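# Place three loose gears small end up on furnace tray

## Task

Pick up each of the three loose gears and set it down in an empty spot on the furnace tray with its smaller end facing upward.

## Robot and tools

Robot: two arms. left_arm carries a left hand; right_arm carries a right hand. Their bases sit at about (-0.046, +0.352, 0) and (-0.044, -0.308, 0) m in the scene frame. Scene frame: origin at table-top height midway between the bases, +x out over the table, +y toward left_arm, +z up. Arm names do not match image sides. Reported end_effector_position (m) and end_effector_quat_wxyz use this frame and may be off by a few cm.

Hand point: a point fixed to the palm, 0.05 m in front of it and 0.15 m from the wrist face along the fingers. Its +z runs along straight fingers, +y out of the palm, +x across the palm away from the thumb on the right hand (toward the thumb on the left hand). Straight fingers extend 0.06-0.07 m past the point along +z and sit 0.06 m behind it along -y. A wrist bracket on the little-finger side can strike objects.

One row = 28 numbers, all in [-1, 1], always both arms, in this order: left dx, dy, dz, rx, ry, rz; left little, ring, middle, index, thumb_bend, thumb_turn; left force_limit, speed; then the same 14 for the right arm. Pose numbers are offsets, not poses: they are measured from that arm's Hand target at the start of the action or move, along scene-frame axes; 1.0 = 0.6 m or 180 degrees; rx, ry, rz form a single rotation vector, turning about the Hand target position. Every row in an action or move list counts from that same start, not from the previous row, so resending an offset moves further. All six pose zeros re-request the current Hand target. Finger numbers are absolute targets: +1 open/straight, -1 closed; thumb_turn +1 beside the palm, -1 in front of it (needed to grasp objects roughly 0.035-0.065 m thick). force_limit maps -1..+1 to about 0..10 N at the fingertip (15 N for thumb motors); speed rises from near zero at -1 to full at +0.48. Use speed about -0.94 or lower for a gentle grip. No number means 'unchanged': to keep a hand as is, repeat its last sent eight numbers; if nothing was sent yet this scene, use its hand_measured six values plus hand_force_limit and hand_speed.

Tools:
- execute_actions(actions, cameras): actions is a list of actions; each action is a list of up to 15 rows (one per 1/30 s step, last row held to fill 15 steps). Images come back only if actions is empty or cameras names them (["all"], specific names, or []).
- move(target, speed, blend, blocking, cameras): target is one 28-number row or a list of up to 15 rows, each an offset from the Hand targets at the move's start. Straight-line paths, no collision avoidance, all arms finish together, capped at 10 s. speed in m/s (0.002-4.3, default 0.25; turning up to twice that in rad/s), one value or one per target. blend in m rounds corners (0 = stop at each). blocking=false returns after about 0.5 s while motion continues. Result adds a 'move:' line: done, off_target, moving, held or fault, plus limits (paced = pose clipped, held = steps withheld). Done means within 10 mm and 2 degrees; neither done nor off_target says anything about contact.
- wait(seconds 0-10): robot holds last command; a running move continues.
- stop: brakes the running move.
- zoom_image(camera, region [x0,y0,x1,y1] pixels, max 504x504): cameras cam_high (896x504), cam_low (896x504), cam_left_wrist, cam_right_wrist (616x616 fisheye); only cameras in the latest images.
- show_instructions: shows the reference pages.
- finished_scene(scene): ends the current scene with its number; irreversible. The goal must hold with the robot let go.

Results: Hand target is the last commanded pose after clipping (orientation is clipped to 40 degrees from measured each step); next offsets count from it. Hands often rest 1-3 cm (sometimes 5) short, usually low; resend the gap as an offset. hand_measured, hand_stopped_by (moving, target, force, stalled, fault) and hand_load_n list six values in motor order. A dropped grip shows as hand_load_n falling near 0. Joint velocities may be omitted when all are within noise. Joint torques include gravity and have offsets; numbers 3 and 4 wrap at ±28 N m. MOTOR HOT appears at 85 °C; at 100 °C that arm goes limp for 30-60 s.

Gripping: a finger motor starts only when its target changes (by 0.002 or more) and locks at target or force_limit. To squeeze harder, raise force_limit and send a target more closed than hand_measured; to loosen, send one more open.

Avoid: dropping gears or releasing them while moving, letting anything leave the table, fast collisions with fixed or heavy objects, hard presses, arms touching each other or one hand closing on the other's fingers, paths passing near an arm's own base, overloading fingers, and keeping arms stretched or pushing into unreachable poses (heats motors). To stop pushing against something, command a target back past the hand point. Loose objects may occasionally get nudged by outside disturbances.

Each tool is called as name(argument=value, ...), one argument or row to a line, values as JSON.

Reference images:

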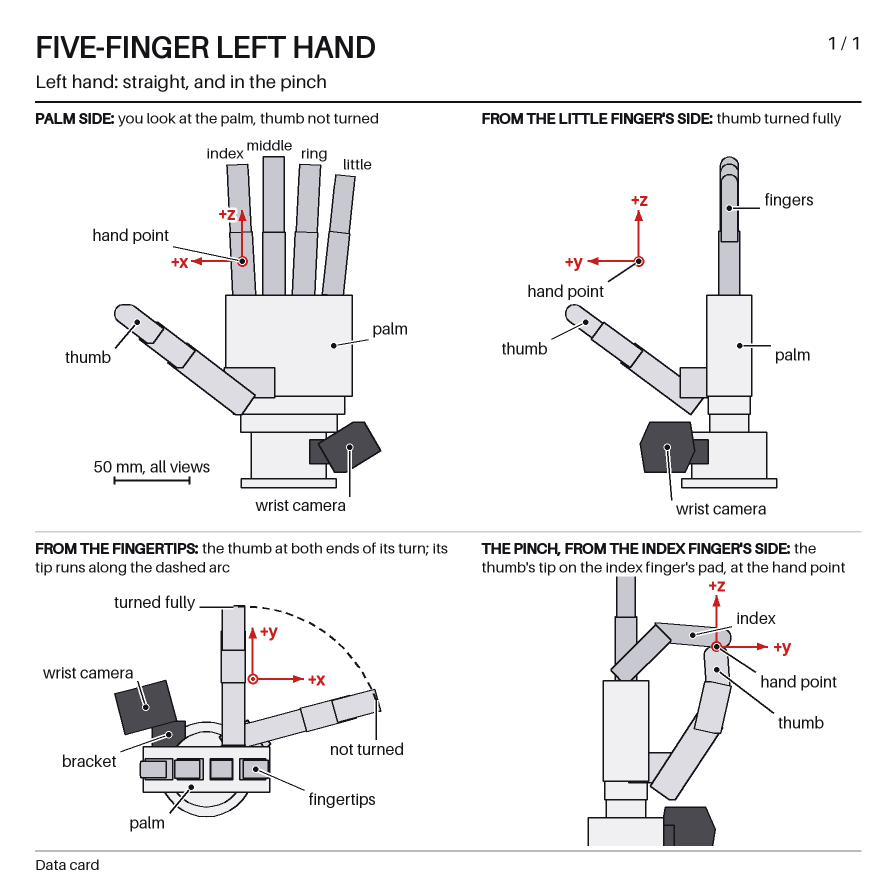

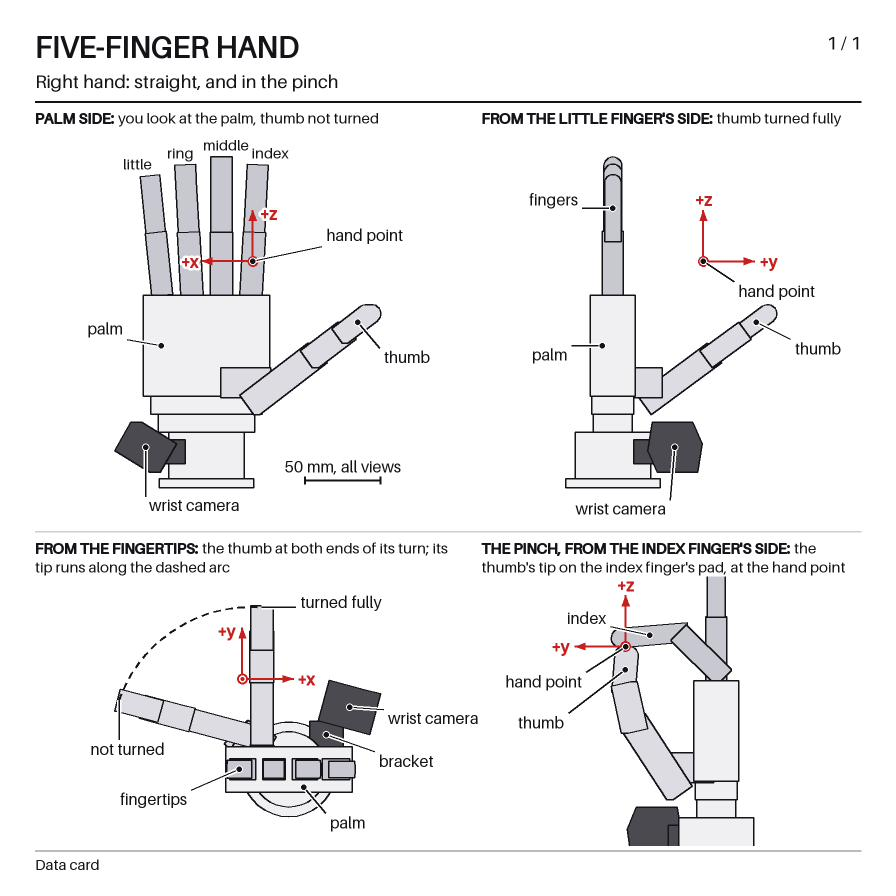

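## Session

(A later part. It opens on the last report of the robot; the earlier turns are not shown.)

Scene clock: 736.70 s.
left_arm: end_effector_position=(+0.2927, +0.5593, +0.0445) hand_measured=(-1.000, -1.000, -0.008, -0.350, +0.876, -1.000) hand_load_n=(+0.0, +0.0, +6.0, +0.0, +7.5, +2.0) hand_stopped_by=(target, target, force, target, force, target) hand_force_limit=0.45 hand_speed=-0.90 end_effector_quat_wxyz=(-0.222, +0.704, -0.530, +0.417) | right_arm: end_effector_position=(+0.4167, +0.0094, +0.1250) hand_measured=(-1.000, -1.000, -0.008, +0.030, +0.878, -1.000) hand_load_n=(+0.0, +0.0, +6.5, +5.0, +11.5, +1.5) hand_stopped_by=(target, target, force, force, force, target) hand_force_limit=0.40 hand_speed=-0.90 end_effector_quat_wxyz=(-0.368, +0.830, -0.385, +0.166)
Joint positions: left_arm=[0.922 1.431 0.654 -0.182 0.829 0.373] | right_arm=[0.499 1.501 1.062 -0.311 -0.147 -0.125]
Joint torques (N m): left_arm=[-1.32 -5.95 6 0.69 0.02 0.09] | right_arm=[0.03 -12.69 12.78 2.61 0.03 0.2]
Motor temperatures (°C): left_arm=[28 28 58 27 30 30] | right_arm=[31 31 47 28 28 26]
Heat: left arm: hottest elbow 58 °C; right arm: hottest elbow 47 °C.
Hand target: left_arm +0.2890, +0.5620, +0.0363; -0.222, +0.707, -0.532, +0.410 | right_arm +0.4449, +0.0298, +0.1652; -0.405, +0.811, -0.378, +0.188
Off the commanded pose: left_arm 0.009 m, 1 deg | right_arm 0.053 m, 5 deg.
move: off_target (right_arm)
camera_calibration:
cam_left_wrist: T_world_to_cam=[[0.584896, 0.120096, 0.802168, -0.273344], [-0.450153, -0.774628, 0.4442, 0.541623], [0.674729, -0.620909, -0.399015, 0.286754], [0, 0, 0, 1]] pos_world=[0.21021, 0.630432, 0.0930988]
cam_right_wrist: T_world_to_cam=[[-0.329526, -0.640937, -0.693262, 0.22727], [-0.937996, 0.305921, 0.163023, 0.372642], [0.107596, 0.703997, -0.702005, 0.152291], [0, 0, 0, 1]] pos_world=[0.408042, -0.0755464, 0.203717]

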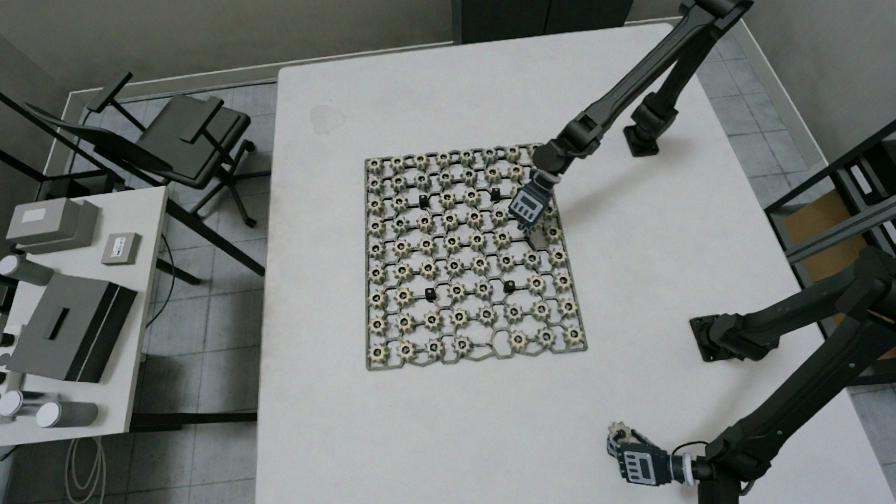

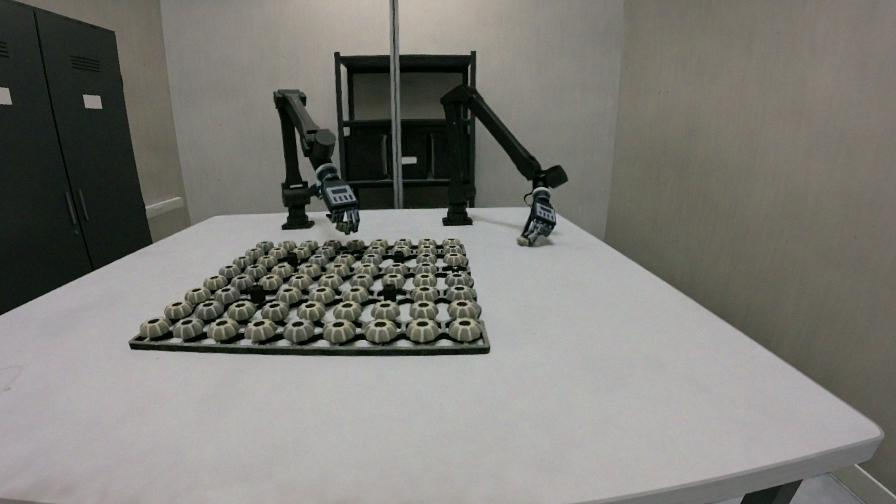

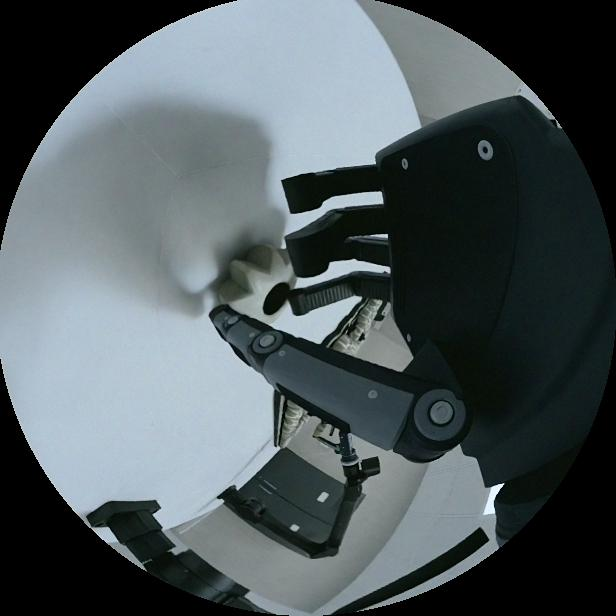

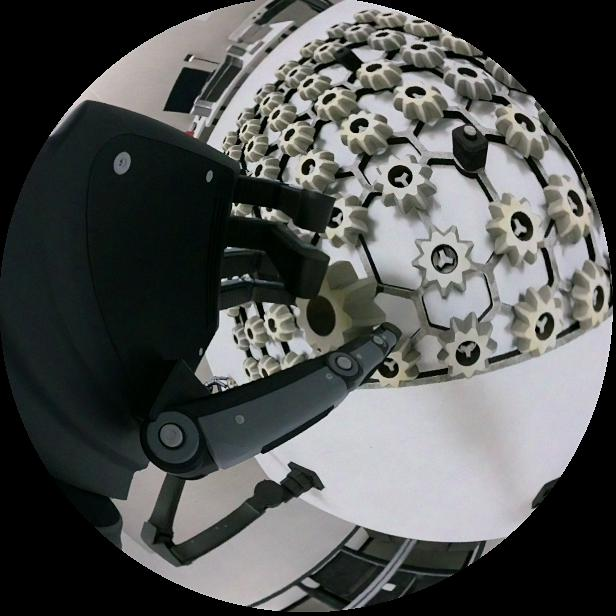

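move(
  target=[
    [0,0,0,0,0,0,-1,-1,-0.35,0.4,0.3,-1,0.45,-0.5, 0,0,0,0,0,0,-1,-1,-0.35,-0.35,0.3,-1,0.4,-0.9],
    [0.01,0.01,0.05,0,0,0,-1,-1,-0.35,0.4,0.3,-1,0.45,-0.5, 0,0,0,0,0,0,-1,-1,-0.35,-0.35,0.3,-1,0.4,-0.9],
  ],
  speed=0.06,
  cameras=["cam_left_wrist","cam_low"],
)

zoom_image(
  camera="cam_left_wrist",
  region=[180, 200, 330, 350],
)

zoom_image(
  camera="cam_low",
  region=[490, 180, 570, 260],
)

Scene clock: 770.73 s.
left_arm: end_effector_position=(+0.2831, +0.5503, +0.0460) hand_measured=(-1.000, -1.000, -0.008, +0.400, +0.874, -1.000) hand_load_n=(+0.0, +0.0, +2.5, +0.0, +2.5, +0.5) hand_stopped_by=(target, target, force, target, force, target) hand_force_limit=0.45 hand_speed=-0.50 end_effector_quat_wxyz=(-0.196, +0.721, -0.523, +0.411) | right_arm: end_effector_position=(+0.4167, +0.0094, +0.1250) hand_measured=(-1.000, -1.000, -0.008, +0.030, +0.878, -1.000) hand_load_n=(+0.0, +0.0, +6.5, +4.5, +11.5, +1.5) hand_stopped_by=(target, target, force, force, force, target) hand_force_limit=0.40 hand_speed=-0.90 end_effector_quat_wxyz=(-0.368, +0.830, -0.385, +0.166)
Joint positions: left_arm=[0.923 1.411 0.658 -0.268 0.815 0.374] | right_arm=[0.499 1.501 1.062 -0.311 -0.147 -0.125]
Joint torques (N m): left_arm=[-1.67 -7.88 9.88 0.09 0.54 0.04] | right_arm=[0.09 -12.75 12.78 2.62 0.03 0.2]
Motor temperatures (°C): left_arm=[28 29 56 27 29 30] | right_arm=[31 32 50 28 28 26]
Heat: left arm: hottest elbow 56 °C; right arm: hottest elbow 50 °C.
Hand target: left_arm +0.2951, +0.5681, +0.0663; -0.222, +0.707, -0.532, +0.410 | right_arm +0.4449, +0.0298, +0.1652; -0.405, +0.811, -0.378, +0.188
Off the commanded pose: left_arm 0.029 m, 4 deg | right_arm 0.053 m, 5 deg.
move: off_target (left_arm, right_arm)
camera_calibration:
cam_left_wrist: T_world_to_cam=[[0.620019, 0.158604, 0.768389, -0.297505], [-0.421765, -0.758438, 0.496876, 0.510321], [0.661582, -0.632152, -0.403352, 0.298338], [0, 0, 0, 1]] pos_world=[0.202319, 0.622827, 0.095369]
Images, in order (width x height): cam_low 896x504, cam_left_wrist 616x616.

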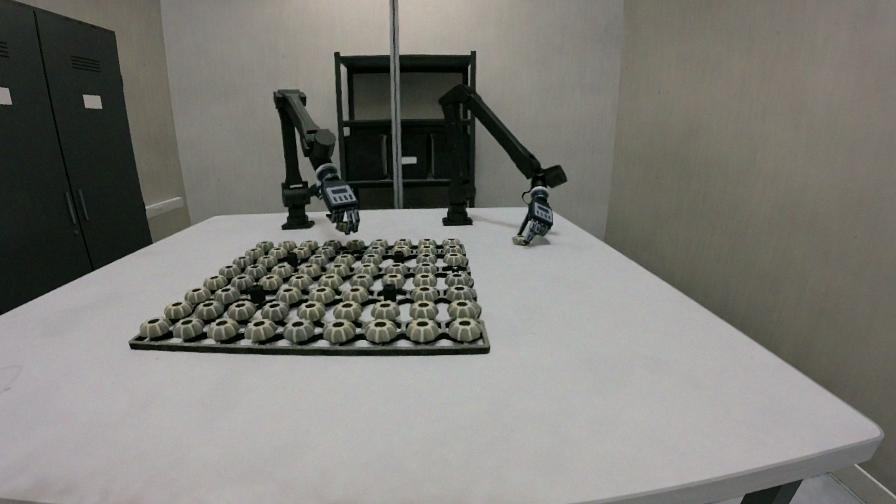

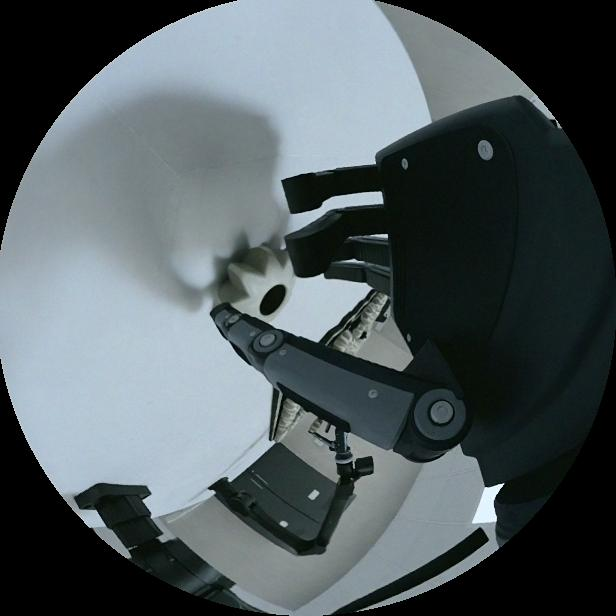

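Scaled by 3.360 from the camera's 616x616 image, which has a finer 880x880 frame.

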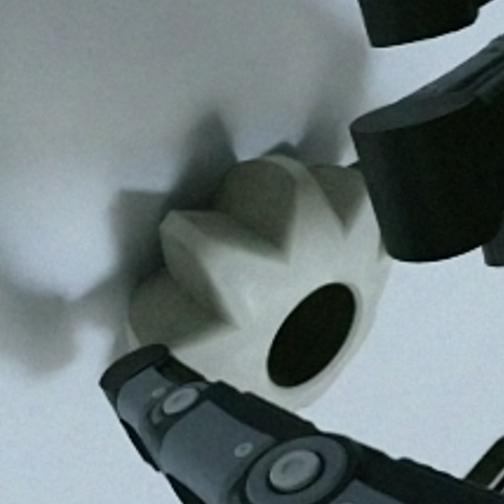

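Scaled by 6.300.

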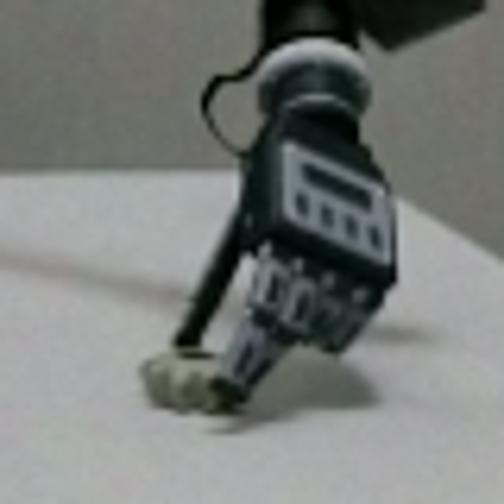

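zoom_image(
  camera="cam_high",
  region=[480, 150, 620, 300],
)

move(
  target=[
    [0,0,0,0,0,0,-1,-1,0.25,0.25,1,-1,0.45,0, 0.012,0.012,-0.02,0,0,0,-1,-1,-0.35,-0.35,0.3,-1,0.4,-0.9],
    [0.0,0.0,0.03,0,0,0,-1,-1,0.25,0.25,1,-1,0.45,0, 0.012,0.012,-0.02,0,0,0,-1,-1,-0.35,-0.35,0.3,-1,0.4,-0.9],
  ],
  speed=0.06,
  cameras=["cam_right_wrist","cam_low"],
)

zoom_image(
  camera="cam_right_wrist",
  region=[270, 180, 520, 430],
)

This scene's latest camera images include none from cam_high. They are from: cam_low, cam_left_wrist. cam_high's image comes with the result of a call that names it in "cameras".

Scene clock: 779.13 s.
left_arm: end_effector_position=(+0.2824, +0.5494, +0.0631) hand_measured=(-1.000, -1.000, +0.250, +0.250, +1.000, -1.000) hand_load_n=(+0.0, +0.0, +0.0, +0.0, +0.0, +0.0) hand_stopped_by=(target, target, target, target, target, target) hand_force_limit=0.45 hand_speed=0.00 end_effector_quat_wxyz=(-0.195, +0.721, -0.522, +0.411) | right_arm: end_effector_position=(+0.4240, +0.0136, +0.1125) hand_measured=(-1.000, -1.000, -0.008, +0.030, +0.878, -1.000) hand_load_n=(+0.0, +0.0, +6.5, +5.0, +11.5, +1.5) hand_stopped_by=(target, target, force, force, force, target) hand_force_limit=0.40 hand_speed=-0.90 end_effector_quat_wxyz=(-0.366, +0.830, -0.387, +0.166)
Joint positions: left_arm=[0.923 1.371 0.677 -0.332 0.815 0.374] | right_arm=[0.5 1.537 1.068 -0.283 -0.143 -0.121]
Joint torques (N m): left_arm=[-1.61 -7.47 10.45 0.23 0.55 0.04] | right_arm=[0.44 -13.16 12.75 2.66 0.03 0.2]
Motor temperatures (°C): left_arm=[28 29 57 27 30 30] | right_arm=[31 32 50 28 28 26]
Heat: left arm: hottest elbow 57 °C; right arm: hottest elbow 50 °C.
Hand target: left_arm +0.2950, +0.5679, +0.0842; -0.222, +0.707, -0.532, +0.410 | right_arm +0.4521, +0.0370, +0.1534; -0.405, +0.811, -0.378, +0.188
Off the commanded pose: left_arm 0.031 m, 4 deg | right_arm 0.055 m, 6 deg.
move: off_target (left_arm, right_arm)
camera_calibration:
cam_right_wrist: T_world_to_cam=[[-0.33378, -0.640707, -0.691437, 0.225273], [-0.936321, 0.310207, 0.164546, 0.379308], [0.109063, 0.702329, -0.703449, 0.139414], [0, 0, 0, 1]] pos_world=[0.41514, -0.0712448, 0.191419]
Images, in order (width x height): cam_low 896x504, cam_right_wrist 616x616.

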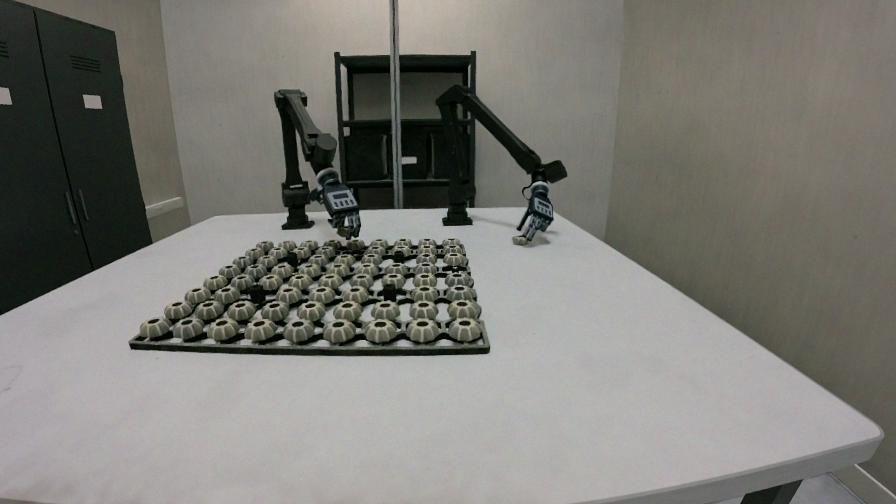

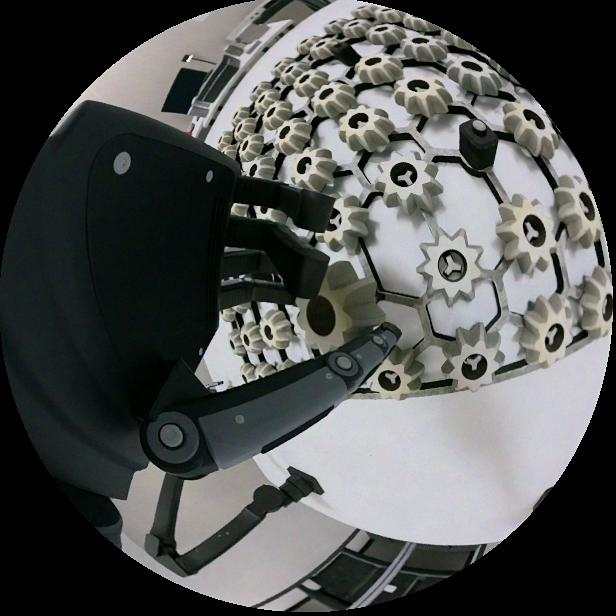

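Scaled by 2.016 from the camera's 616x616 image, which has a finer 880x880 frame.

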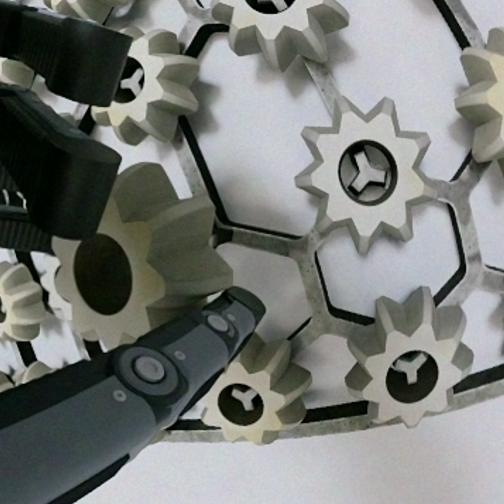

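move(
  target=[0,0,0,0,0,0,-1,-1,0.25,0.25,1,-1,0.45,0, -0.0352,-0.0183,-0.094,0,0,0,-1,-1,-0.35,-0.35,0.3,-1,0.4,-0.9],
  speed=0.08,
  cameras=["cam_right_wrist","cam_low","cam_high"],
)

zoom_image(
  camera="cam_right_wrist",
  region=[270, 180, 520, 430],
)

zoom_image(
  camera="cam_low",
  region=[300, 200, 420, 320],
)

Scene clock: 794.10 s.
left_arm: end_effector_position=(+0.2824, +0.5494, +0.0631) hand_measured=(-1.000, -1.000, +0.250, +0.250, +1.000, -1.000) hand_load_n=(+0.0, +0.0, +0.0, +0.0, +0.0, -0.5) hand_stopped_by=(target, target, target, target, target, target) hand_force_limit=0.45 hand_speed=0.00 end_effector_quat_wxyz=(-0.195, +0.721, -0.522, +0.411) | right_arm: end_effector_position=(+0.4286, +0.0169, +0.0877) hand_measured=(-1.000, -1.000, -0.008, +0.030, +0.878, -1.000) hand_load_n=(+0.0, +0.0, +6.5, +5.0, +11.5, +1.5) hand_stopped_by=(target, target, force, force, force, target) hand_force_limit=0.40 hand_speed=-0.90 end_effector_quat_wxyz=(-0.390, +0.819, -0.380, +0.184)
Joint positions: left_arm=[0.923 1.371 0.677 -0.332 0.815 0.374] | right_arm=[0.502 1.564 0.995 -0.119 -0.14 -0.12]
Joint torques (N m): left_arm=[-1.73 -7.47 10.45 0.2 0.55 0.04] | right_arm=[0.5 -13.33 7.23 2.8 0.04 0.2]
Motor temperatures (°C): left_arm=[28 29 60 27 30 30] | right_arm=[31 32 52 28 28 26]
Heat: left arm: hottest elbow 60 °C; right arm: hottest elbow 52 °C.
Hand target: left_arm +0.2950, +0.5679, +0.0843; -0.222, +0.707, -0.532, +0.410 | right_arm +0.4310, +0.0260, +0.0969; -0.405, +0.811, -0.378, +0.188
Off the commanded pose: left_arm 0.031 m, 4 deg | right_arm 0.013 m, 2 deg.
move: off_target (left_arm, right_arm)
camera_calibration:
cam_right_wrist: T_world_to_cam=[[-0.294585, -0.618719, -0.72829, 0.197889], [-0.944001, 0.306915, 0.121099, 0.393864], [0.148597, 0.723181, -0.674484, 0.0992743], [0, 0, 0, 1]] pos_world=[0.415351, -0.0702382, 0.163383]
Images, in order (width x height): cam_high 896x504, cam_low 896x504, cam_right_wrist 616x616.

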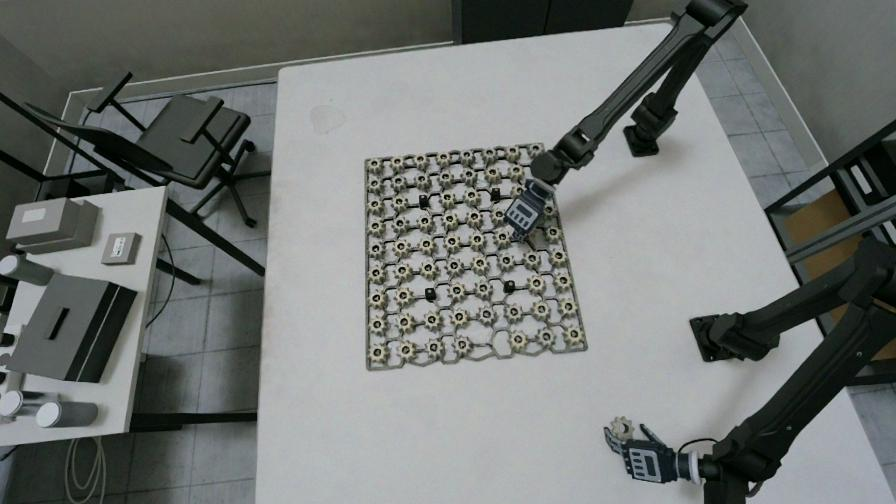

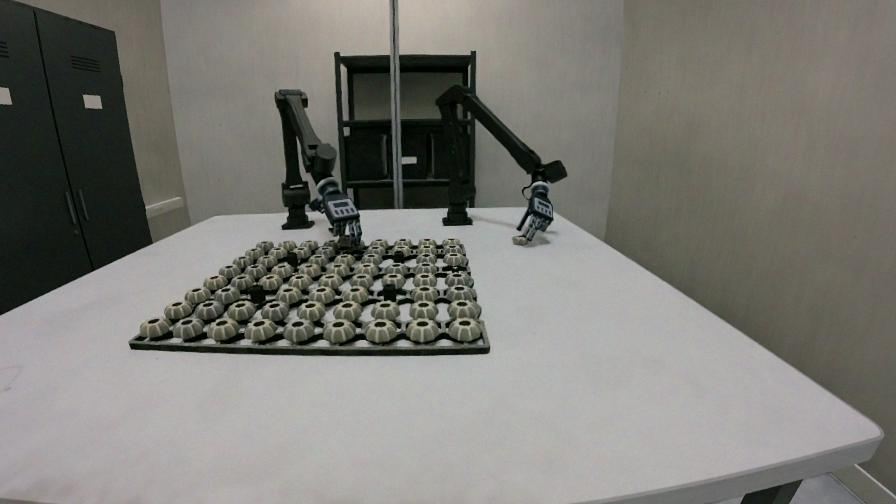

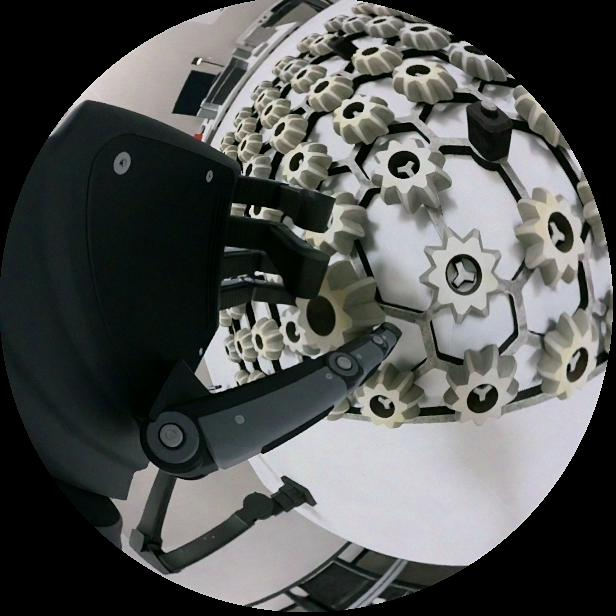

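Scaled by 2.016 from the camera's 616x616 image, which has a finer 880x880 frame.

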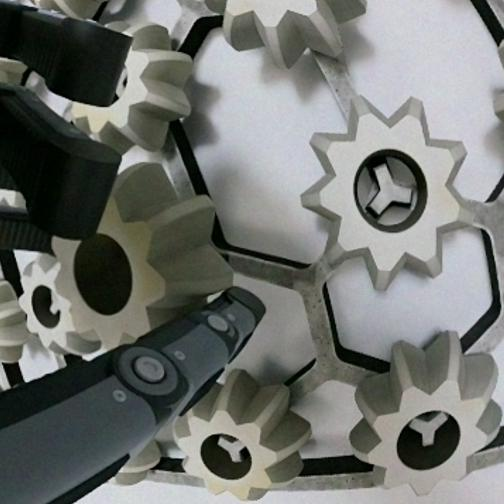

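Scaled by 4.200.

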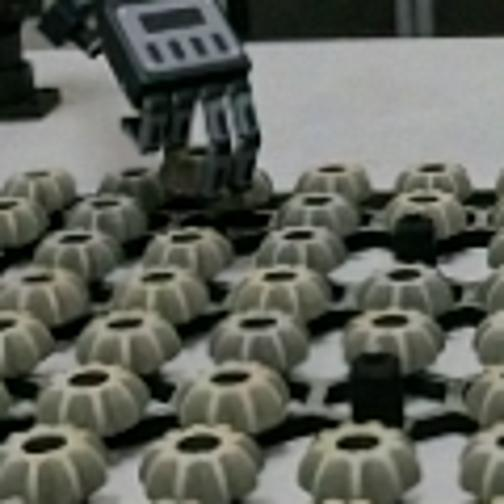

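move(
  target=[0,0,0,0,0,0,-1,-1,0.25,0.25,1,-1,0.45,0, -0.0085,0.0123,-0.022,0,0,0,-1,-1,-0.35,-0.35,0.3,-1,0.4,-0.9],
  speed=0.06,
)

Scene clock: 805.10 s.
left_arm: end_effector_position=(+0.2824, +0.5494, +0.0631) hand_measured=(-1.000, -1.000, +0.250, +0.250, +1.000, -1.000) hand_load_n=(+0.0, +0.0, +0.0, +0.0, +0.0, +0.0) hand_stopped_by=(target, target, target, target, target, target) hand_force_limit=0.45 hand_speed=0.00 end_effector_quat_wxyz=(-0.195, +0.721, -0.522, +0.411) | right_arm: end_effector_position=(+0.4246, +0.0255, +0.0787) hand_measured=(-1.000, -1.000, -0.008, +0.030, +0.878, -1.000) hand_load_n=(+0.0, +0.0, +6.5, +4.5, +12.0, +1.5) hand_stopped_by=(target, target, force, force, force, target) hand_force_limit=0.40 hand_speed=-0.90 end_effector_quat_wxyz=(-0.392, +0.818, -0.378, +0.186)
Joint positions: left_arm=[0.923 1.371 0.677 -0.332 0.815 0.374] | right_arm=[0.522 1.578 0.98 -0.081 -0.125 -0.108]
Joint torques (N m): left_arm=[-1.61 -7.53 10.44 0.2 0.55 0.04] | right_arm=[0.38 -13.04 6.9 2.86 0.06 0.2]
Motor temperatures (°C): left_arm=[28 29 62 27 30 30] | right_arm=[31 32 50 28 28 26]
Heat: left arm: hottest elbow 62 °C; right arm: hottest elbow 50 °C.
Hand target: left_arm +0.2950, +0.5679, +0.0843; -0.222, +0.707, -0.532, +0.410 | right_arm +0.4260, +0.0334, +0.0839; -0.405, +0.811, -0.378, +0.188
Off the commanded pose: left_arm 0.031 m, 4 deg | right_arm 0.009 m, 2 deg.
move: off_target (left_arm)

move(
  target=[0,0,0,0,0,0,-1,-1,0.25,0.25,1,-1,0.45,0, 0.010,-0.0178,-0.008,0,0,0,-1,-1,-0.35,-0.35,0.3,-1,0.4,-0.9],
  speed=0.06,
  cameras=["cam_right_wrist","cam_low"],
)

zoom_image(
  camera="cam_right_wrist",
  region=[290, 250, 410, 370],
)

zoom_image(
  camera="cam_low",
  region=[320, 220, 400, 300],
)

Scene clock: 811.47 s.
left_arm: end_effector_position=(+0.2824, +0.5494, +0.0631) hand_measured=(-1.000, -1.000, +0.250, +0.250, +1.000, -1.000) hand_load_n=(+0.0, +0.0, +0.0, +0.0, +0.0, +0.0) hand_stopped_by=(target, target, target, target, target, target) hand_force_limit=0.45 hand_speed=0.00 end_effector_quat_wxyz=(-0.195, +0.721, -0.522, +0.411) | right_arm: end_effector_position=(+0.4250, +0.0244, +0.0760) hand_measured=(-1.000, -1.000, -0.008, +0.030, +0.878, -1.000) hand_load_n=(+0.0, +0.0, +6.5, +5.0, +11.5, +1.5) hand_stopped_by=(target, target, force, force, force, target) hand_force_limit=0.40 hand_speed=-0.90 end_effector_quat_wxyz=(-0.396, +0.817, -0.378, +0.182)
Joint positions: left_arm=[0.923 1.371 0.677 -0.332 0.815 0.374] | right_arm=[0.515 1.583 0.975 -0.069 -0.139 -0.108]
Joint torques (N m): left_arm=[-1.67 -7.53 10.44 0.18 0.55 0.04] | right_arm=[-1.08 -12.86 6.79 2.82 -0.15 0.05]
Motor temperatures (°C): left_arm=[28 30 62 27 30 30] | right_arm=[31 32 50 28 28 26]
Heat: left arm: hottest elbow 62 °C; right arm: hottest elbow 50 °C.
Hand target: left_arm +0.2950, +0.5679, +0.0843; -0.222, +0.707, -0.532, +0.410 | right_arm +0.4318, +0.0226, +0.0789; -0.405, +0.811, -0.378, +0.188
Off the commanded pose: left_arm 0.031 m, 4 deg | right_arm 0.008 m, 1 deg.
move: off_target (left_arm)
camera_calibration:
cam_right_wrist: T_world_to_cam=[[-0.288376, -0.611335, -0.736959, 0.190711], [-0.946173, 0.300059, 0.121332, 0.39057], [0.146957, 0.73228, -0.664959, 0.0863503], [0, 0, 0, 1]] pos_world=[0.411854, -0.063838, 0.150577]
Images, in order (width x height): cam_low 896x504, cam_right_wrist 616x616.

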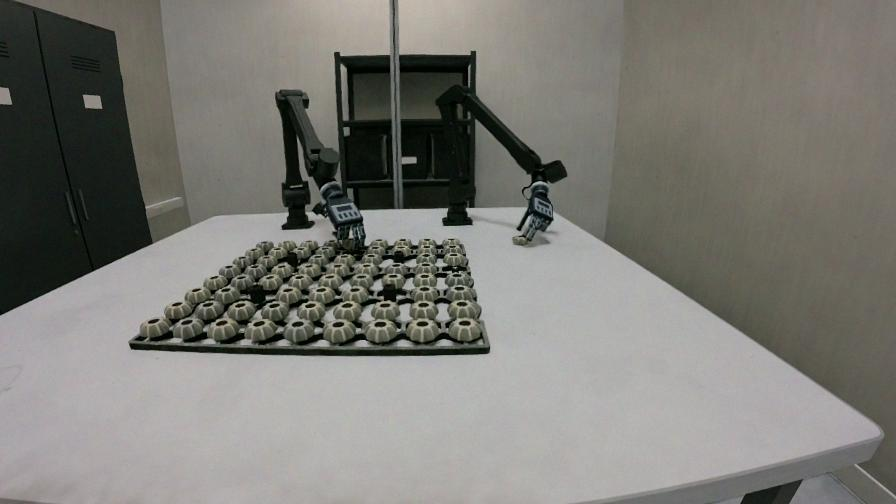

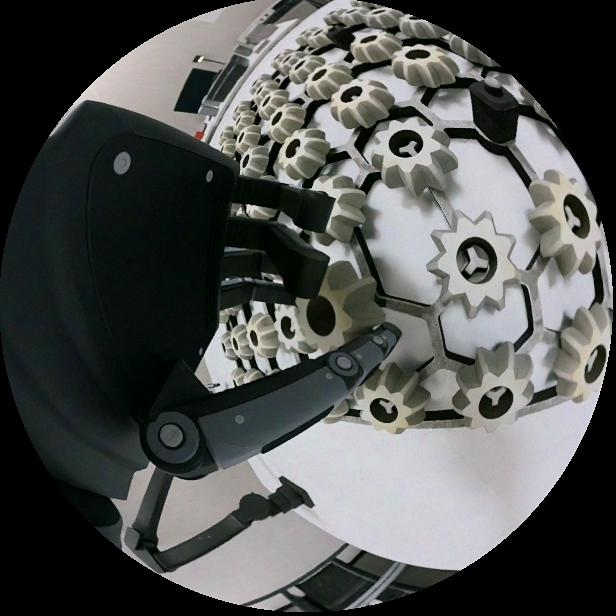

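Scaled by 4.200 from the camera's 616x616 image, which has a finer 880x880 frame.

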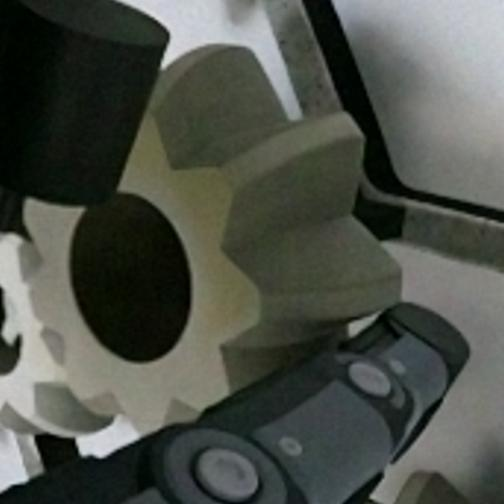

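Scaled by 6.300.

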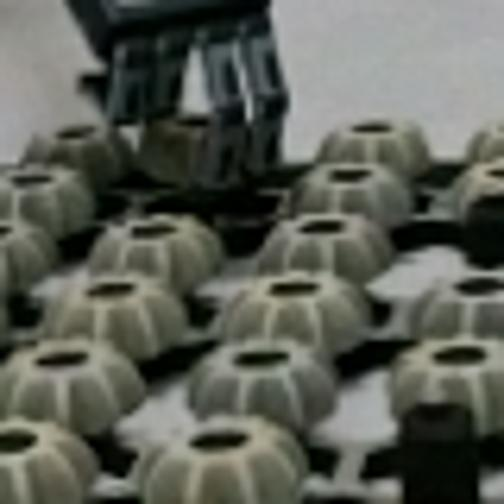

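move(
  target=[0,0,0,0,0,0,-1,-1,0.25,0.25,1,-1,0.45,0, 0.0,-0.009,-0.008,0,0,0,-1,-1,-0.35,-0.35,0.3,-1,0.4,-0.9],
  speed=0.06,
)

Scene clock: 816.17 s.
left_arm: end_effector_position=(+0.2824, +0.5494, +0.0631) hand_measured=(-1.000, -1.000, +0.250, +0.250, +1.000, -1.000) hand_load_n=(+0.0, +0.0, +0.0, +0.0, +0.0, +0.0) hand_stopped_by=(target, target, target, target, target, target) hand_force_limit=0.45 hand_speed=0.00 end_effector_quat_wxyz=(-0.195, +0.721, -0.522, +0.411) | right_arm: end_effector_position=(+0.4248, +0.0191, +0.0712) hand_measured=(-1.000, -1.000, -0.008, +0.030, +0.878, -1.000) hand_load_n=(+0.0, +0.0, +6.5, +4.5, +11.5, +1.0) hand_stopped_by=(target, target, force, force, force, target) hand_force_limit=0.40 hand_speed=-0.90 end_effector_quat_wxyz=(-0.396, +0.816, -0.381, +0.180)
Joint positions: left_arm=[0.923 1.371 0.677 -0.332 0.815 0.374] | right_arm=[0.505 1.585 0.962 -0.056 -0.147 -0.108]
Joint torques (N m): left_arm=[-1.61 -7.53 10.44 0.2 0.55 0.04] | right_arm=[-1.08 -12.81 6.72 2.86 -0.16 -0.01]
Motor temperatures (°C): left_arm=[28 30 63 27 30 30] | right_arm=[31 32 49 28 28 26]
Heat: left arm: hottest elbow 63 °C; right arm: hottest elbow 49 °C.
Hand target: left_arm +0.2950, +0.5679, +0.0843; -0.222, +0.707, -0.532, +0.410 | right_arm +0.4318, +0.0172, +0.0740; -0.405, +0.811, -0.378, +0.188
Off the commanded pose: left_arm 0.031 m, 4 deg | right_arm 0.008 m, 1 deg.
move: off_target (left_arm)

move(
  target=[0,0,0,0,0,0,-1,-1,0.25,0.25,1,-1,0.45,0, 0.0,0.0035,-0.013,0,0,0,-1,-1,-0.35,-0.35,0.3,-1,0.4,-0.9],
  speed=0.06,
  cameras=["cam_right_wrist","cam_low"],
)

zoom_image(
  camera="cam_right_wrist",
  region=[290, 250, 410, 370],
)

zoom_image(
  camera="cam_low",
  region=[320, 220, 400, 300],
)

Scene clock: 820.40 s.
left_arm: end_effector_position=(+0.2824, +0.5494, +0.0631) hand_measured=(-1.000, -1.000, +0.250, +0.250, +1.000, -1.000) hand_load_n=(+0.0, +0.0, +0.0, +0.0, +0.0, +0.0) hand_stopped_by=(target, target, target, target, target, target) hand_force_limit=0.45 hand_speed=0.00 end_effector_quat_wxyz=(-0.195, +0.721, -0.522, +0.411) | right_arm: end_effector_position=(+0.4256, +0.0196, +0.0627) hand_measured=(-1.000, -1.000, -0.008, +0.030, +0.878, -1.000) hand_load_n=(+0.0, +0.0, +6.5, +4.5, +11.5, +1.5) hand_stopped_by=(target, target, force, force, force, target) hand_force_limit=0.40 hand_speed=-0.90 end_effector_quat_wxyz=(-0.396, +0.816, -0.381, +0.180)
Joint positions: left_arm=[0.923 1.371 0.677 -0.332 0.815 0.374] | right_arm=[0.505 1.601 0.956 -0.034 -0.147 -0.108]
Joint torques (N m): left_arm=[-1.67 -7.47 10.45 0.2 0.55 0.03] | right_arm=[-0.79 -12.98 6.65 2.86 -0.06 0.01]
Motor temperatures (°C): left_arm=[28 30 63 27 30 30] | right_arm=[31 32 49 28 28 26]
Heat: left arm: hottest elbow 63 °C; right arm: hottest elbow 49 °C.
Hand target: left_arm +0.2950, +0.5679, +0.0843; -0.222, +0.707, -0.532, +0.410 | right_arm +0.4320, +0.0194, +0.0664; -0.405, +0.811, -0.378, +0.188
Off the commanded pose: left_arm 0.031 m, 4 deg | right_arm 0.007 m, 2 deg.
move: off_target (left_arm)
camera_calibration:
cam_right_wrist: T_world_to_cam=[[-0.294736, -0.60814, -0.737086, 0.180802], [-0.944236, 0.303842, 0.12688, 0.392943], [0.146797, 0.733379, -0.663781, 0.0808527], [0, 0, 0, 1]] pos_world=[0.412451, -0.0687355, 0.137079]
Images, in order (width x height): cam_low 896x504, cam_right_wrist 616x616.

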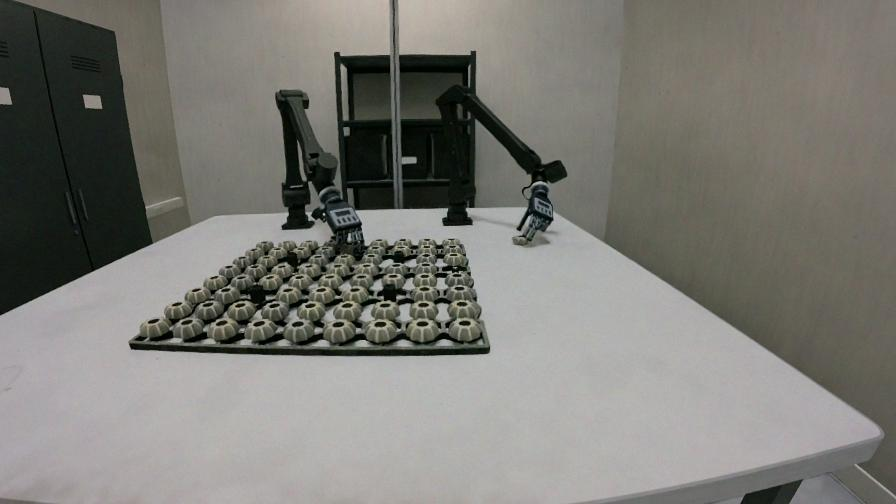

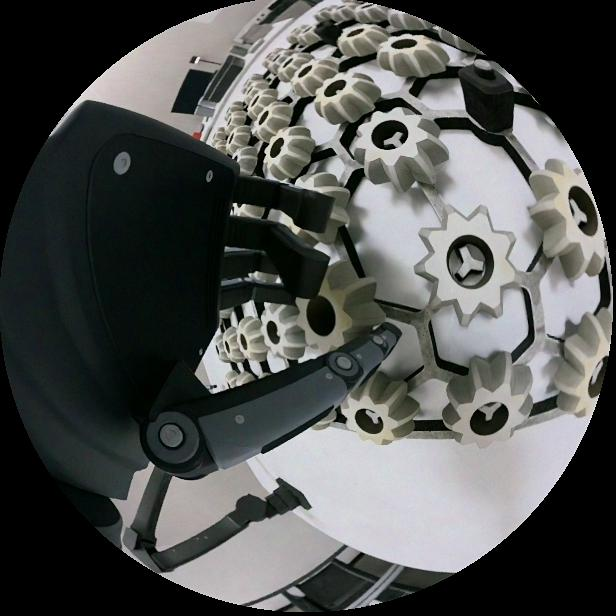

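Scaled by 4.200 from the camera's 616x616 image, which has a finer 880x880 frame.

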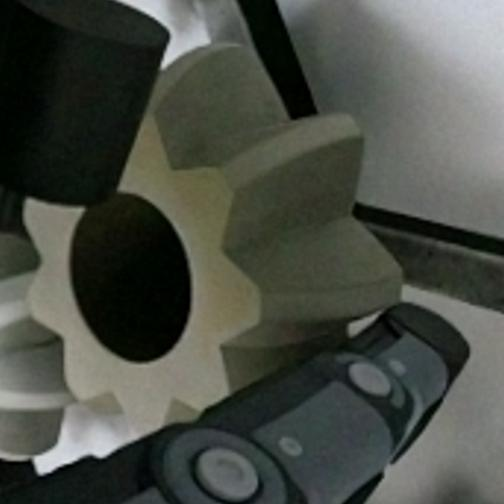

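Scaled by 6.300.

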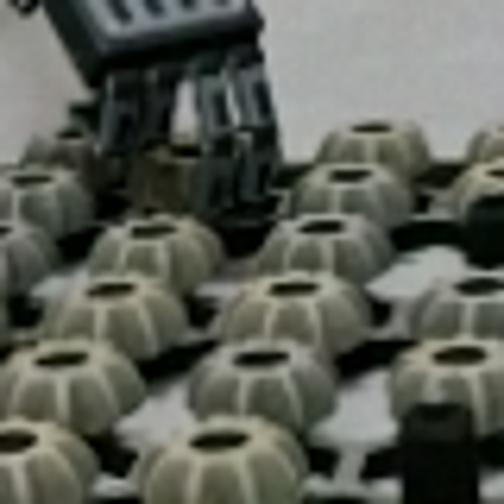

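move(
  target=[0,0,0,0,0,0,-1,-1,0.25,0.25,1,-1,0.45,0, 0.0,0.001,-0.011,0,0,0,-1,-1,-0.35,-0.35,0.3,-1,0.4,-0.9],
  speed=0.05,
  cameras=["cam_right_wrist"],
)

zoom_image(
  camera="cam_right_wrist",
  region=[290, 250, 410, 370],
)

Scene clock: 828.90 s.
left_arm: end_effector_position=(+0.2824, +0.5494, +0.0631) hand_measured=(-1.000, -1.000, +0.250, +0.250, +1.000, -1.000) hand_load_n=(+0.0, +0.0, +0.0, +0.0, +0.0, +0.0) hand_stopped_by=(target, target, target, target, target, target) hand_force_limit=0.45 hand_speed=0.00 end_effector_quat_wxyz=(-0.195, +0.721, -0.522, +0.411) | right_arm: end_effector_position=(+0.4259, +0.0197, +0.0561) hand_measured=(-1.000, -1.000, -0.008, +0.030, +0.878, -1.000) hand_load_n=(+0.5, +0.0, +6.0, +4.5, +11.5, +1.5) hand_stopped_by=(target, target, force, force, force, target) hand_force_limit=0.40 hand_speed=-0.90 end_effector_quat_wxyz=(-0.396, +0.816, -0.381, +0.180)
Joint positions: left_arm=[0.923 1.371 0.677 -0.332 0.815 0.374] | right_arm=[0.505 1.614 0.949 -0.016 -0.147 -0.108]
Joint torques (N m): left_arm=[-1.61 -7.47 10.45 0.2 0.55 0.03] | right_arm=[-0.67 -13.1 6.56 2.84 -0.03 0.02]
Motor temperatures (°C): left_arm=[28 30 64 27 30 30] | right_arm=[31 32 47 28 28 26]
Heat: left arm: hottest elbow 64 °C; right arm: hottest elbow 47 °C.
Hand target: left_arm +0.2950, +0.5679, +0.0843; -0.222, +0.707, -0.532, +0.410 | right_arm +0.4318, +0.0200, +0.0597; -0.405, +0.811, -0.378, +0.188
Off the commanded pose: left_arm 0.031 m, 4 deg | right_arm 0.007 m, 2 deg.
move: off_target (left_arm)
camera_calibration:
cam_right_wrist: T_world_to_cam=[[-0.294736, -0.60814, -0.737086, 0.176147], [-0.944236, 0.303842, 0.12688, 0.394003], [0.146797, 0.733379, -0.663781, 0.0762811], [0, 0, 0, 1]] pos_world=[0.412751, -0.0685355, 0.130479]
Images, in order (width x height): cam_right_wrist 616x616.

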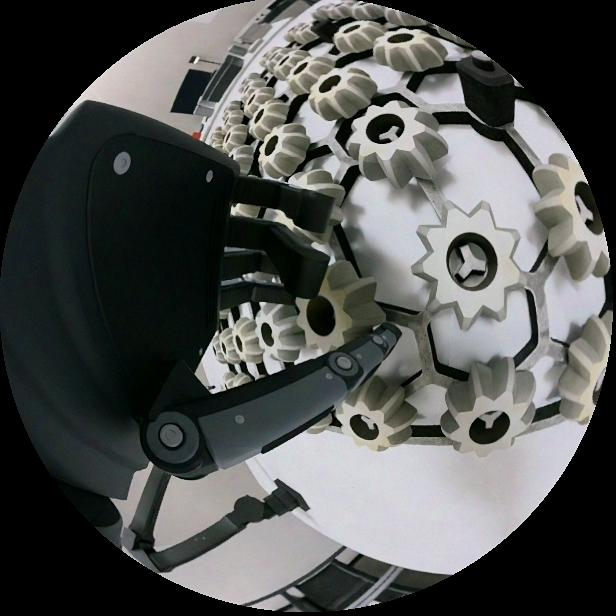

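Scaled by 4.200 from the camera's 616x616 image, which has a finer 880x880 frame.

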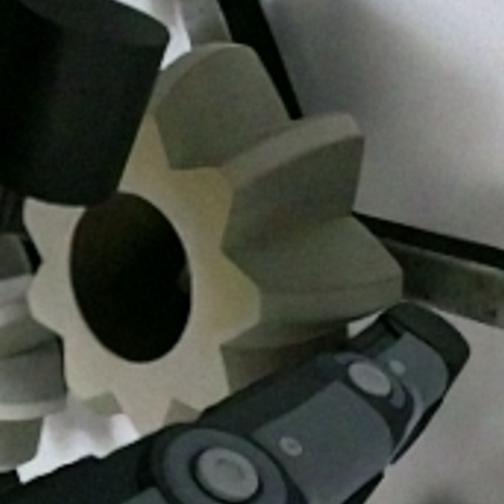

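move(
  target=[0,0,0,0,0,0,-1,-1,0.25,0.25,1,-1,0.45,0, 0.0,0.0,-0.007,0,0,0,-1,-1,-0.35,-0.35,0.3,-1,0.4,-0.9],
  speed=0.05,
  cameras=["cam_right_wrist"],
)

zoom_image(
  camera="cam_right_wrist",
  region=[290, 250, 410, 370],
)

Scene clock: 833.10 s.
left_arm: end_effector_position=(+0.2824, +0.5494, +0.0631) hand_measured=(-1.000, -1.000, +0.250, +0.250, +1.000, -1.000) hand_load_n=(+0.0, +0.0, +0.0, +0.0, +0.0, +0.0) hand_stopped_by=(target, target, target, target, target, target) hand_force_limit=0.45 hand_speed=0.00 end_effector_quat_wxyz=(-0.195, +0.721, -0.522, +0.411) | right_arm: end_effector_position=(+0.4262, +0.0199, +0.0526) hand_measured=(-1.000, -1.000, -0.008, +0.030, +0.878, -1.000) hand_load_n=(+0.0, +0.0, +6.5, +4.5, +11.5, +1.5) hand_stopped_by=(target, target, force, force, force, target) hand_force_limit=0.40 hand_speed=-0.90 end_effector_quat_wxyz=(-0.396, +0.816, -0.381, +0.180)
Joint positions: left_arm=[0.923 1.371 0.677 -0.332 0.815 0.374] | right_arm=[0.505 1.62 0.946 -0.004 -0.147 -0.108]
Joint torques (N m): left_arm=[-1.61 -7.59 10.45 0.2 0.55 0.03] | right_arm=[-0.67 -12.92 6.48 2.86 -0.03 0.02]
Motor temperatures (°C): left_arm=[28 30 64 27 30 30] | right_arm=[31 32 46 28 28 26]
Heat: left arm: hottest elbow 64 °C; right arm: hottest elbow 46 °C.
Hand target: left_arm +0.2950, +0.5679, +0.0843; -0.222, +0.707, -0.532, +0.410 | right_arm +0.4319, +0.0200, +0.0555; -0.405, +0.811, -0.378, +0.188
Off the commanded pose: left_arm 0.031 m, 4 deg | right_arm 0.006 m, 1 deg.
move: off_target (left_arm)
camera_calibration:
cam_right_wrist: T_world_to_cam=[[-0.293761, -0.607545, -0.737966, 0.173363], [-0.944397, 0.303767, 0.125852, 0.394811], [0.147709, 0.733903, -0.662999, 0.0733481], [0, 0, 0, 1]] pos_world=[0.412952, -0.0684353, 0.126878]
Images, in order (width x height): cam_right_wrist 616x616.

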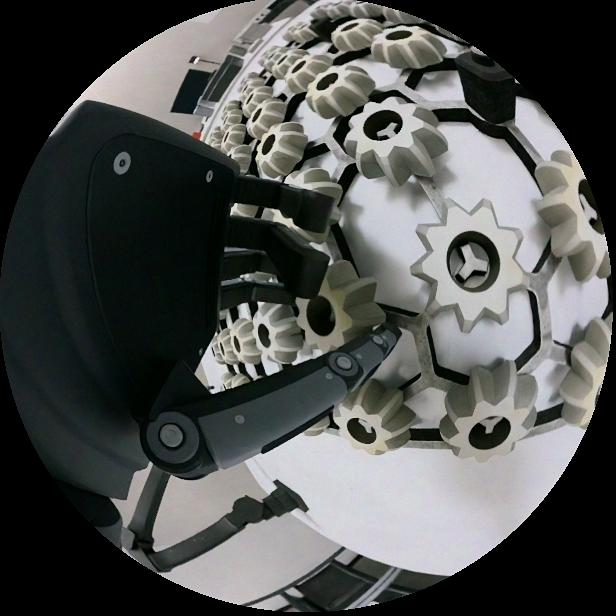

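Scaled by 4.200 from the camera's 616x616 image, which has a finer 880x880 frame.

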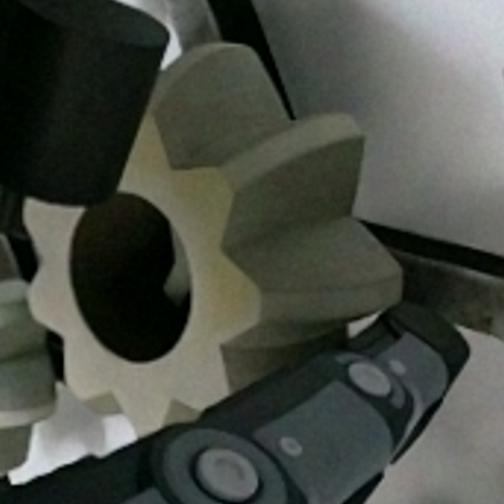

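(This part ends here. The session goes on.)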